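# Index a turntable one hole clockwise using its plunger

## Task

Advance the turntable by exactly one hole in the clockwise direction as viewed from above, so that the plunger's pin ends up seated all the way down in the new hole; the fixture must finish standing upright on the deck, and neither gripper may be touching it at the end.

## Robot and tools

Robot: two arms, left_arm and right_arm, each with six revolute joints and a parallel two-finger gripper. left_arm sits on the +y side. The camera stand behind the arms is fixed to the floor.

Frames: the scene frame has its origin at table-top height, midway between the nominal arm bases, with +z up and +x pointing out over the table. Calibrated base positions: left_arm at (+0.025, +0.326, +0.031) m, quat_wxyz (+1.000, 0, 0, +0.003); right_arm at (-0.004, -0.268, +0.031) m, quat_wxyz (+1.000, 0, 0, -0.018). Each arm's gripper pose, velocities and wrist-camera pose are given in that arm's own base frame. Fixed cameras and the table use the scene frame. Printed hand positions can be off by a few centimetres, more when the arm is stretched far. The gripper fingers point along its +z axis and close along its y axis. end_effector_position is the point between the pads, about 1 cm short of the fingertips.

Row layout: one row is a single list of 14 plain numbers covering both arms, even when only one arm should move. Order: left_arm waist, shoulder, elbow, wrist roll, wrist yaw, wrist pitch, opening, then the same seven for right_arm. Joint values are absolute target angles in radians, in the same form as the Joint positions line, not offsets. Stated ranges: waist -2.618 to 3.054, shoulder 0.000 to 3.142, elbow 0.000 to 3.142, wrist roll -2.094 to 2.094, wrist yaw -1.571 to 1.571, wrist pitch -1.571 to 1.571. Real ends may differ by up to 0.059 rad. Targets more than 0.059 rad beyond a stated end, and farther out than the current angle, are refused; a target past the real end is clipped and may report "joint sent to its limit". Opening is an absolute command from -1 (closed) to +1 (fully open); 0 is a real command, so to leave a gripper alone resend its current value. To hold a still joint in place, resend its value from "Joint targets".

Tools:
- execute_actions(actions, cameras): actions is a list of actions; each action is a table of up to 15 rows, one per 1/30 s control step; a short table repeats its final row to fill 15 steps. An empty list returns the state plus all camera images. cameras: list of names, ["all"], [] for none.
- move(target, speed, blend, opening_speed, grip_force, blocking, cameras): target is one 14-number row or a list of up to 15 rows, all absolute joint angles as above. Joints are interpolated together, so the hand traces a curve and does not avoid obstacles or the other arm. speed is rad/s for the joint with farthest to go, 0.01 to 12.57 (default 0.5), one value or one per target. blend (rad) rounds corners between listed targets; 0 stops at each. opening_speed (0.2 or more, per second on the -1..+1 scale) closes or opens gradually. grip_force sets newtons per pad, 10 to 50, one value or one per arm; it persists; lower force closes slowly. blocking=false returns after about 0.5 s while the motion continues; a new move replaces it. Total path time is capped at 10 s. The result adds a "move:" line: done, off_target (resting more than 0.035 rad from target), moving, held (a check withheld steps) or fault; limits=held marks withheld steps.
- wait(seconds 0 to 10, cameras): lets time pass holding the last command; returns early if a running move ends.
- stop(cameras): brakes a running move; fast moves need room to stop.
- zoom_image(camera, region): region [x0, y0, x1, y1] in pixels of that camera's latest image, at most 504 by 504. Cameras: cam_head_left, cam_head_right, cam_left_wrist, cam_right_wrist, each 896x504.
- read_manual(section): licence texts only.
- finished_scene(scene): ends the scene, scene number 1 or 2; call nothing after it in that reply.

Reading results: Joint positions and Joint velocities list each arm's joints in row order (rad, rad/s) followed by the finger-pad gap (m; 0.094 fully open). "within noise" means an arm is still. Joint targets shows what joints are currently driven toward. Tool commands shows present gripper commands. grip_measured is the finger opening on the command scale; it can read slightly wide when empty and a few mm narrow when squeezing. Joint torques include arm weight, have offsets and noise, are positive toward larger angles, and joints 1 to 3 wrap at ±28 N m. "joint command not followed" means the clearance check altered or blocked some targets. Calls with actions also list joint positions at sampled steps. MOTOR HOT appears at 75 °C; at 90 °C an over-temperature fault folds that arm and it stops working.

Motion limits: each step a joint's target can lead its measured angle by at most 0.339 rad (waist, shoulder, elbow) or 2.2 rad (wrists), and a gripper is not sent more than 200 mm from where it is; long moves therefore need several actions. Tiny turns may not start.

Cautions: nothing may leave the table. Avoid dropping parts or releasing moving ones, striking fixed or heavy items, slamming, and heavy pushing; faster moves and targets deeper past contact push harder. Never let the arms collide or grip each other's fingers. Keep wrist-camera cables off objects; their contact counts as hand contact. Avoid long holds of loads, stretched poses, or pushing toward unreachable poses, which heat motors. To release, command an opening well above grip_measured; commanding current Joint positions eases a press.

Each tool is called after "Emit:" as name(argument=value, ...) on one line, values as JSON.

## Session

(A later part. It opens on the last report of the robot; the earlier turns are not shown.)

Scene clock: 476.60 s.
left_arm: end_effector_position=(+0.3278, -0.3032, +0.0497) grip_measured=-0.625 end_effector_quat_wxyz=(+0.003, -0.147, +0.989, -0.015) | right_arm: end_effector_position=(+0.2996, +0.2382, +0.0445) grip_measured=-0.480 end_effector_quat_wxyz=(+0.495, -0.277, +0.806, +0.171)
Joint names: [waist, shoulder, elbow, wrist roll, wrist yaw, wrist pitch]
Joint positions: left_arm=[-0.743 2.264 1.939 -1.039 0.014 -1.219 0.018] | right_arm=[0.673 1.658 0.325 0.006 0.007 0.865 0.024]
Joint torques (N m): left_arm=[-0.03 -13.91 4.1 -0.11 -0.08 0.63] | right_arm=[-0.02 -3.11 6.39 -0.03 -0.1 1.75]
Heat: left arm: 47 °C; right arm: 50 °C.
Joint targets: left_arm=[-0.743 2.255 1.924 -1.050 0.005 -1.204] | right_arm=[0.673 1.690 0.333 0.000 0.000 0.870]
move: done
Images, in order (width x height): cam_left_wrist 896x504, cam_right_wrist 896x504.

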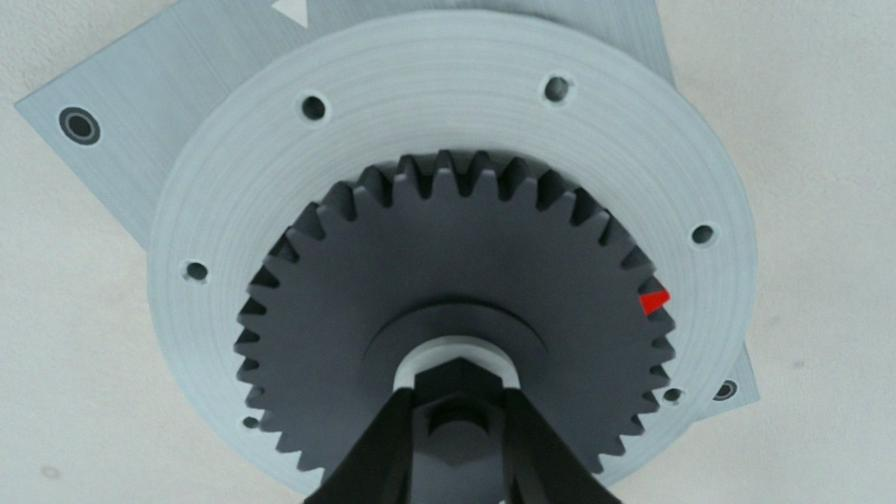

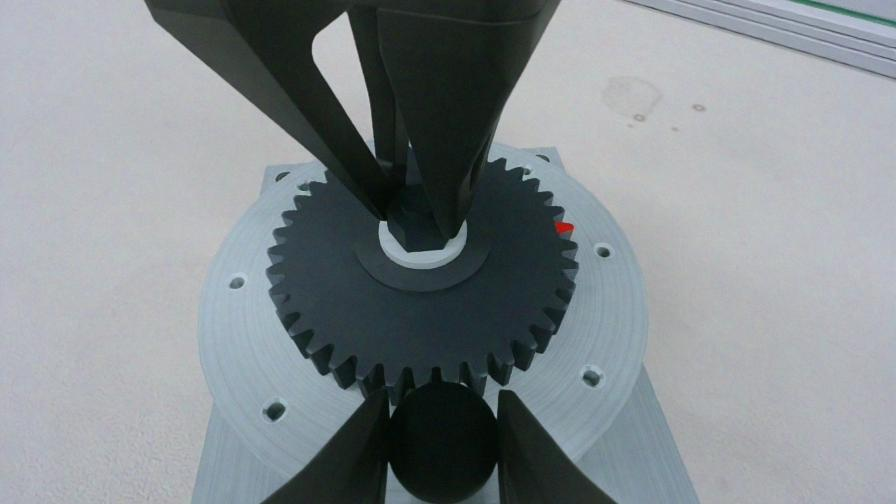

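Emit:
move(target=[[-0.743,2.255,1.924,-1.05,0.005,-1.204,-0.95,0.673,1.545,0.350,0,0,0.97,-0.75],[-0.743,2.255,1.924,-1.05,0.005,-1.204,-0.95,0.673,1.512,0.380,0,0,1.08,-0.75],[-0.743,2.255,1.924,-0.75,0.005,-1.204,-0.95,0.673,1.512,0.380,0,0,1.08,-0.75]], speed=[0.15,0.15,0.3], cameras=["cam_left_wrist","cam_right_wrist"])

Scene clock: 487.63 s.
left_arm: end_effector_position=(+0.3278, -0.3032, +0.0497) grip_measured=-0.625 end_effector_quat_wxyz=(+0.005, -0.011, +1.000, -0.014) | right_arm: end_effector_position=(+0.2987, +0.2375, +0.0542) grip_measured=-0.480 end_effector_quat_wxyz=(+0.499, -0.276, +0.803, +0.173)
Joint names: [waist, shoulder, elbow, wrist roll, wrist yaw, wrist pitch]
Joint positions: left_arm=[-0.743 2.264 1.939 -0.766 0.014 -1.219 0.018] | right_arm=[0.673 1.604 0.326 0.006 0.007 0.818 0.024]
Joint torques (N m): left_arm=[-0.03 -13.93 4.11 0.21 -0.08 0.64] | right_arm=[0.05 -12.71 11.25 -0.03 -0.08 4.06]
Heat: left arm: 47 °C; right arm: 53 °C.
Joint targets: left_arm=[-0.743 2.255 1.924 -0.750 0.005 -1.204] | right_arm=[0.673 1.512 0.380 0.000 0.000 1.080]
move: off_target (right_arm); right_arm: the wrist pitch is farthest, 0.262 rad from its target
Images, in order (width x height): cam_left_wrist 896x504, cam_right_wrist 896x504.

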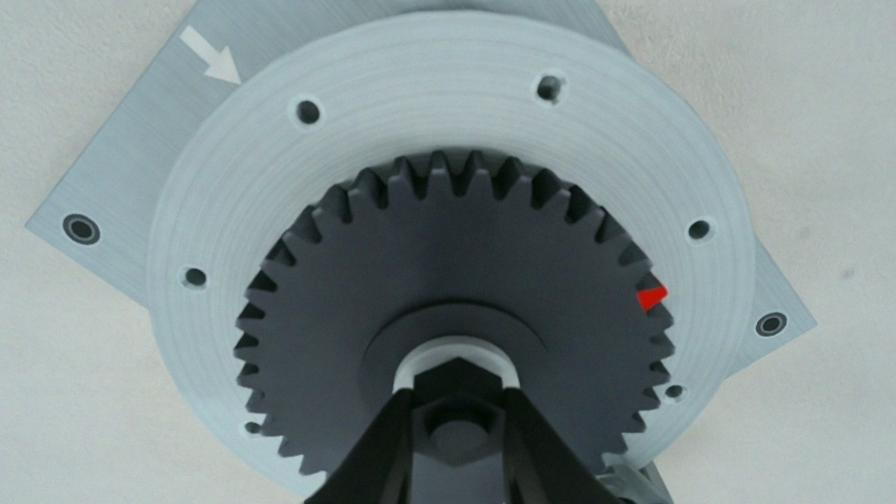

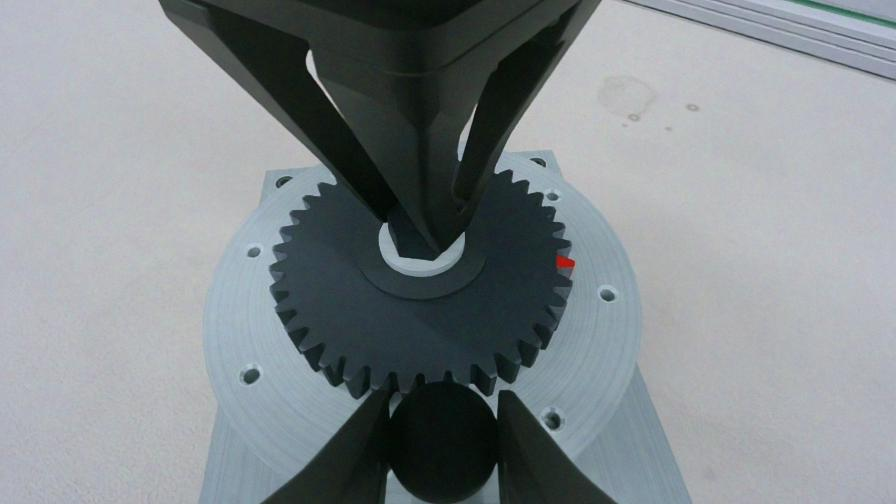

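Emit:
move(target=[[-0.743,2.255,1.924,-0.40,0.005,-1.204,-0.95,0.673,1.512,0.380,0,0,1.08,-0.75],[-0.743,2.255,1.924,-0.40,0.005,-1.204,-0.95,0.673,1.69,0.333,0,0,0.87,-0.75],[-0.743,2.255,1.924,-0.255,0.005,-1.204,-0.95,0.673,1.698,0.333,0,0,0.91,-0.75]], speed=[0.3,0.15,0.12], cameras=["cam_left_wrist","cam_right_wrist"])

Scene clock: 499.77 s.
left_arm: end_effector_position=(+0.3294, -0.3021, +0.0497) grip_measured=-0.625 end_effector_quat_wxyz=(+0.011, +0.218, +0.976, -0.009) | right_arm: end_effector_position=(+0.3022, +0.2405, +0.0485) grip_measured=-0.480 end_effector_quat_wxyz=(+0.505, -0.275, +0.799, +0.175)
Joint names: [waist, shoulder, elbow, wrist roll, wrist yaw, wrist pitch]
Joint positions: left_arm=[-0.743 2.264 1.939 -0.303 0.004 -1.217 0.018] | right_arm=[0.673 1.671 0.326 0.006 0.006 0.901 0.024]
Joint torques (N m): left_arm=[-0.06 -13.94 4.08 0.54 0 0.61] | right_arm=[-0.01 -3.54 6.15 -0.03 -0.09 1.78]
Heat: left arm: 47 °C; right arm: 59 °C.
Joint targets: left_arm=[-0.743 2.255 1.924 -0.255 0.005 -1.204] | right_arm=[0.673 1.698 0.333 0.000 0.000 0.910]
move: off_target (left_arm); left_arm: the wrist roll is farthest, 0.048 rad from its target
Images, in order (width x height): cam_left_wrist 896x504, cam_right_wrist 896x504.

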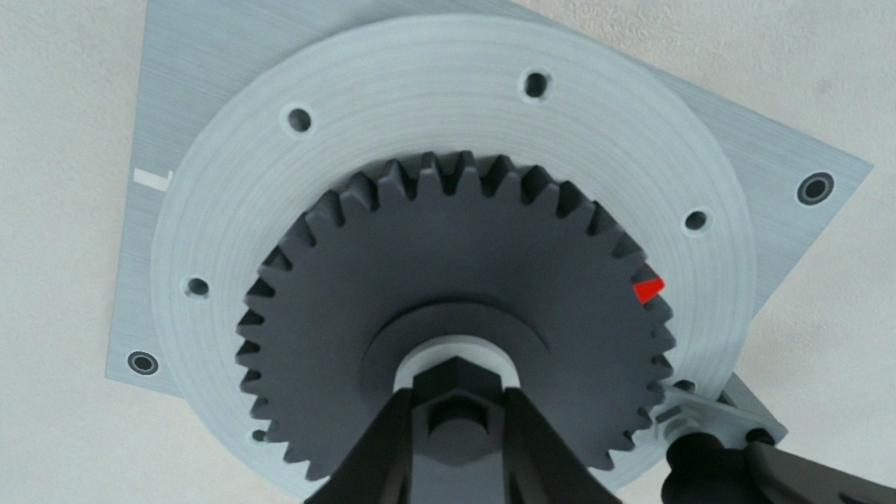

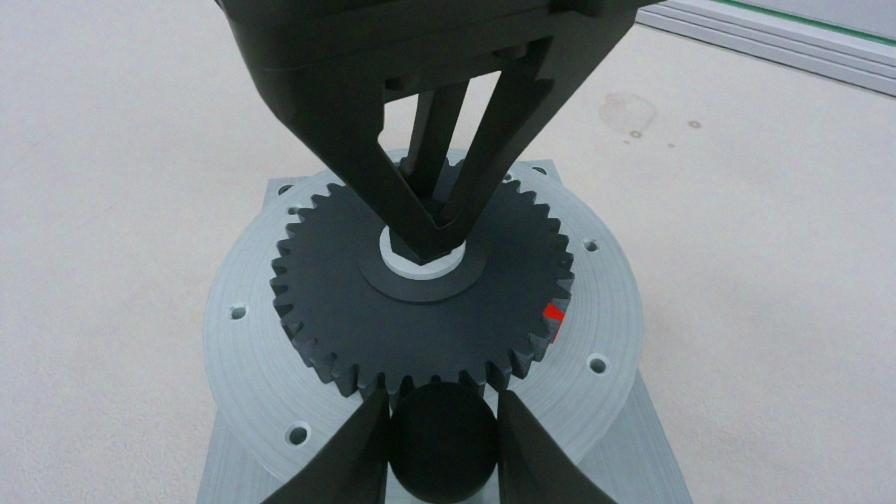

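Emit:
move(target=[[-0.743,2.255,1.924,-0.20,0.005,-1.204,-0.95,0.673,1.705,0.333,0,0,0.91,-0.75],[-0.743,2.255,1.924,-0.15,0.005,-1.204,-0.95,0.673,1.705,0.333,0,0,0.90,-0.75]], speed=0.1, cameras=["cam_left_wrist","cam_right_wrist"])

Scene clock: 510.57 s.
left_arm: end_effector_position=(+0.3297, -0.3017, +0.0497) grip_measured=-0.625 end_effector_quat_wxyz=(+0.012, +0.268, +0.963, -0.007) | right_arm: end_effector_position=(+0.3027, +0.2409, +0.0484) grip_measured=-0.480 end_effector_quat_wxyz=(+0.506, -0.275, +0.798, +0.176)
Joint names: [waist, shoulder, elbow, wrist roll, wrist yaw, wrist pitch]
Joint positions: left_arm=[-0.742 2.264 1.939 -0.201 0.002 -1.217 0.018] | right_arm=[0.673 1.677 0.326 0.006 0.006 0.91 0.024]
Joint torques (N m): left_arm=[-0.13 -13.89 4.1 0.59 0.02 0.61] | right_arm=[0.01 -3.52 6.16 -0.04 -0.09 1.62]
Heat: left arm: 47 °C; right arm: 54 °C.
Joint targets: left_arm=[-0.743 2.255 1.924 -0.150 0.005 -1.204] | right_arm=[0.673 1.705 0.333 0.000 0.000 0.900]
move: off_target (left_arm); left_arm: the wrist roll is farthest, 0.051 rad from its target
Images, in order (width x height): cam_left_wrist 896x504, cam_right_wrist 896x504.

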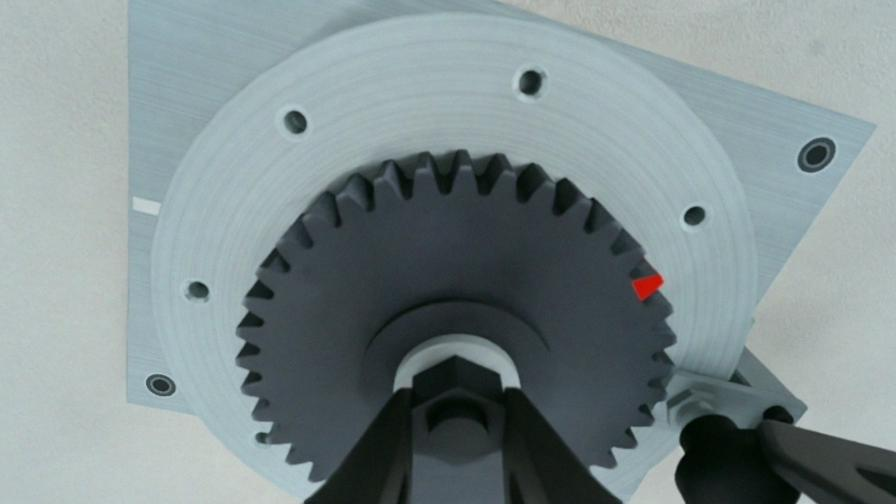

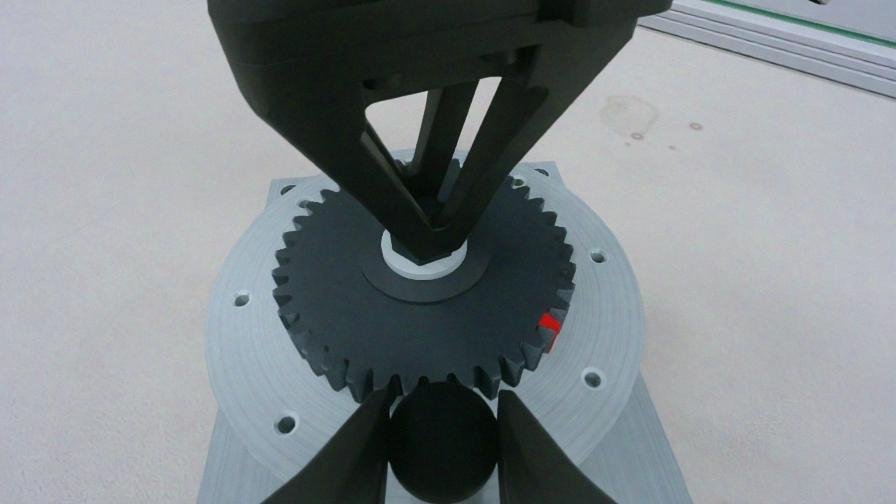

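Emit:
move(target=[[-0.743,2.255,1.924,-0.11,0.005,-1.204,-0.95,0.673,1.705,0.333,0,0,0.91,-0.75],[-0.743,2.255,1.924,-0.08,0.005,-1.204,-0.95,0.673,1.71,0.333,0,0,0.90,-0.75]], speed=0.08, cameras=["cam_left_wrist","cam_right_wrist"])

Scene clock: 522.77 s.
left_arm: end_effector_position=(+0.3298, -0.3016, +0.0497) grip_measured=-0.625 end_effector_quat_wxyz=(+0.012, +0.305, +0.952, -0.007) | right_arm: end_effector_position=(+0.3024, +0.2410, +0.0443) grip_measured=-0.480 end_effector_quat_wxyz=(+0.502, -0.276, +0.801, +0.175)
Joint names: [waist, shoulder, elbow, wrist roll, wrist yaw, wrist pitch]
Joint positions: left_arm=[-0.742 2.264 1.939 -0.122 0.002 -1.217 0.018] | right_arm=[0.673 1.692 0.328 0.006 0.005 0.914 0.024]
Joint torques (N m): left_arm=[-0.13 -13.89 4.1 0.48 0.03 0.62] | right_arm=[0.01 -4.29 5.93 -0.04 -0.06 1.56]
Heat: left arm: 47 °C; right arm: 52 °C.
Joint targets: left_arm=[-0.743 2.255 1.924 -0.080 0.005 -1.204] | right_arm=[0.673 1.710 0.333 0.000 0.000 0.900]
move: off_target (left_arm); left_arm: the wrist roll is farthest, 0.042 rad from its target
Images, in order (width x height): cam_left_wrist 896x504, cam_right_wrist 896x504.

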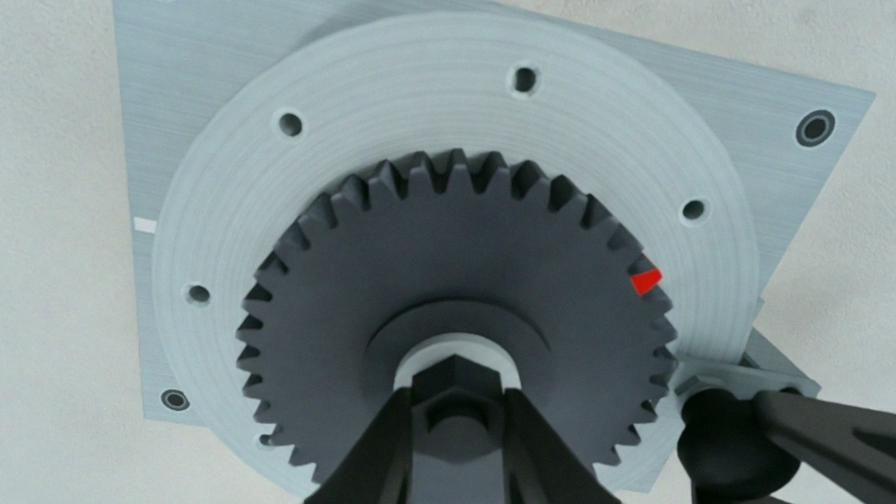

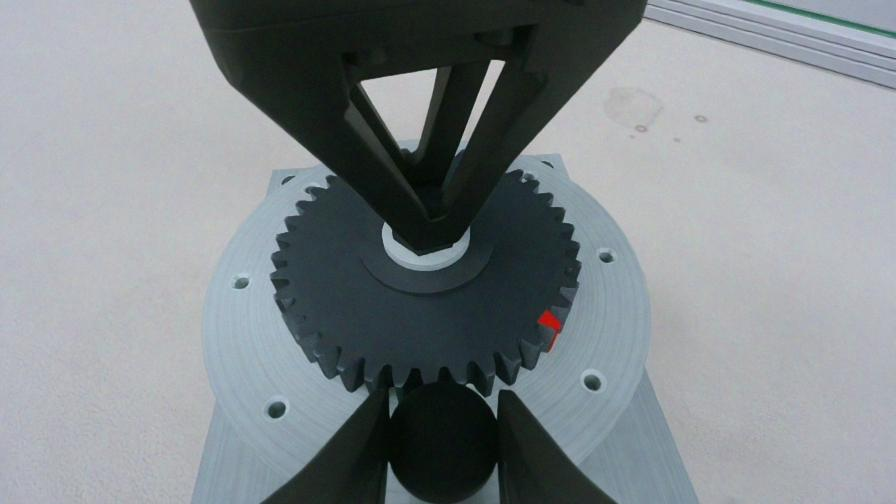

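Emit:
move(target=[[-0.743,2.255,1.924,-0.13,0.002,-1.204,-0.35,0.673,1.705,0.333,0,0,0.92,-0.75],[-0.743,2.255,2.13,-0.13,0.002,-1.41,-0.35,0.673,1.705,0.333,0,0,0.92,-0.75],[-0.743,2.255,2.13,-0.13,0.002,-1.41,-0.35,0.673,1.705,0.333,0,0,0.92,0.2],[-0.743,2.2,2.20,-0.13,0.002,-1.45,-0.35,0.673,1.46,0.12,0,0,0.917,0.2]], speed=[0.2,0.3,0.2,0.3], opening_speed=1.0, cameras=["all"])

Scene clock: 537.10 s.
left_arm: end_effector_position=(+0.3323, -0.3038, +0.1225) grip_measured=-0.352 end_effector_quat_wxyz=(+0.036, +0.304, +0.952, -0.017) | right_arm: end_effector_position=(+0.2617, +0.2086, +0.0493) grip_measured=+0.198 end_effector_quat_wxyz=(+0.507, -0.275, +0.797, +0.177)
Joint names: [waist, shoulder, elbow, wrist roll, wrist yaw, wrist pitch]
Joint positions: left_arm=[-0.742 2.234 2.175 -0.124 0.001 -1.433 0.03] | right_arm=[0.673 1.48 0.127 0.006 0.005 0.917 0.056]
Joint torques (N m): left_arm=[-0.1 -16.18 7.23 -0.06 0 0.39] | right_arm=[-0.06 -5.27 4.96 -0.04 -0.07 1.71]
Heat: left arm: 47 °C; right arm: 51 °C.
Joint targets: left_arm=[-0.743 2.200 2.200 -0.130 0.002 -1.450] | right_arm=[0.673 1.460 0.120 0.000 0.000 0.917]
move: done

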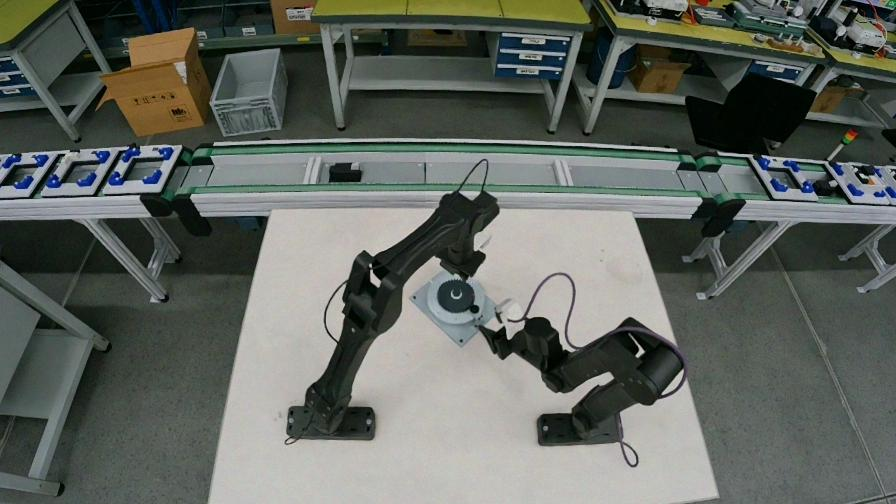

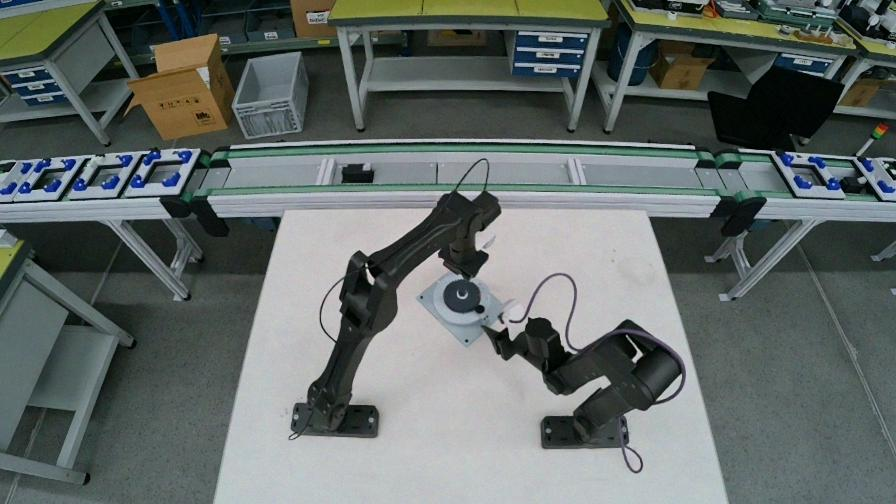

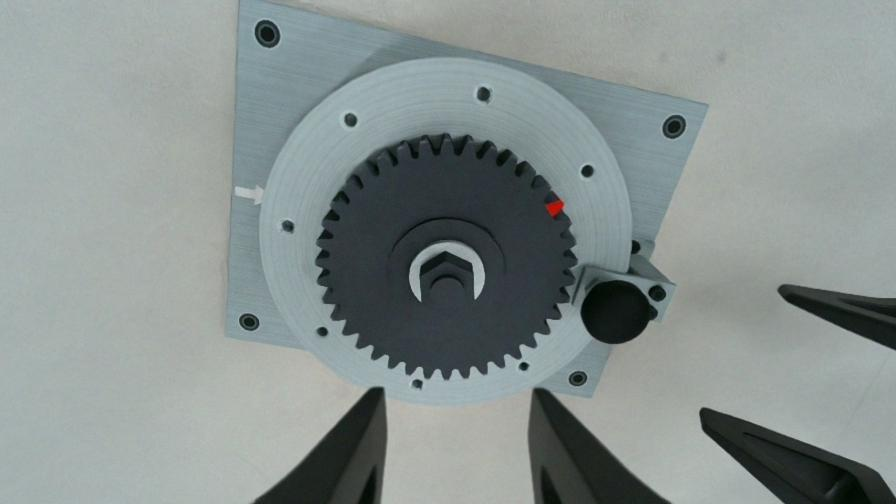

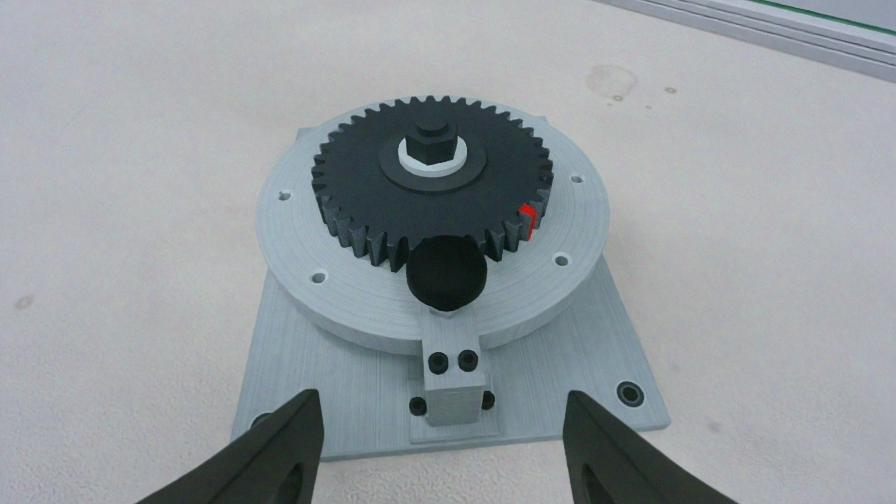

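Emit:
finished_scene(scene=2)

The scene is finished: the task was done.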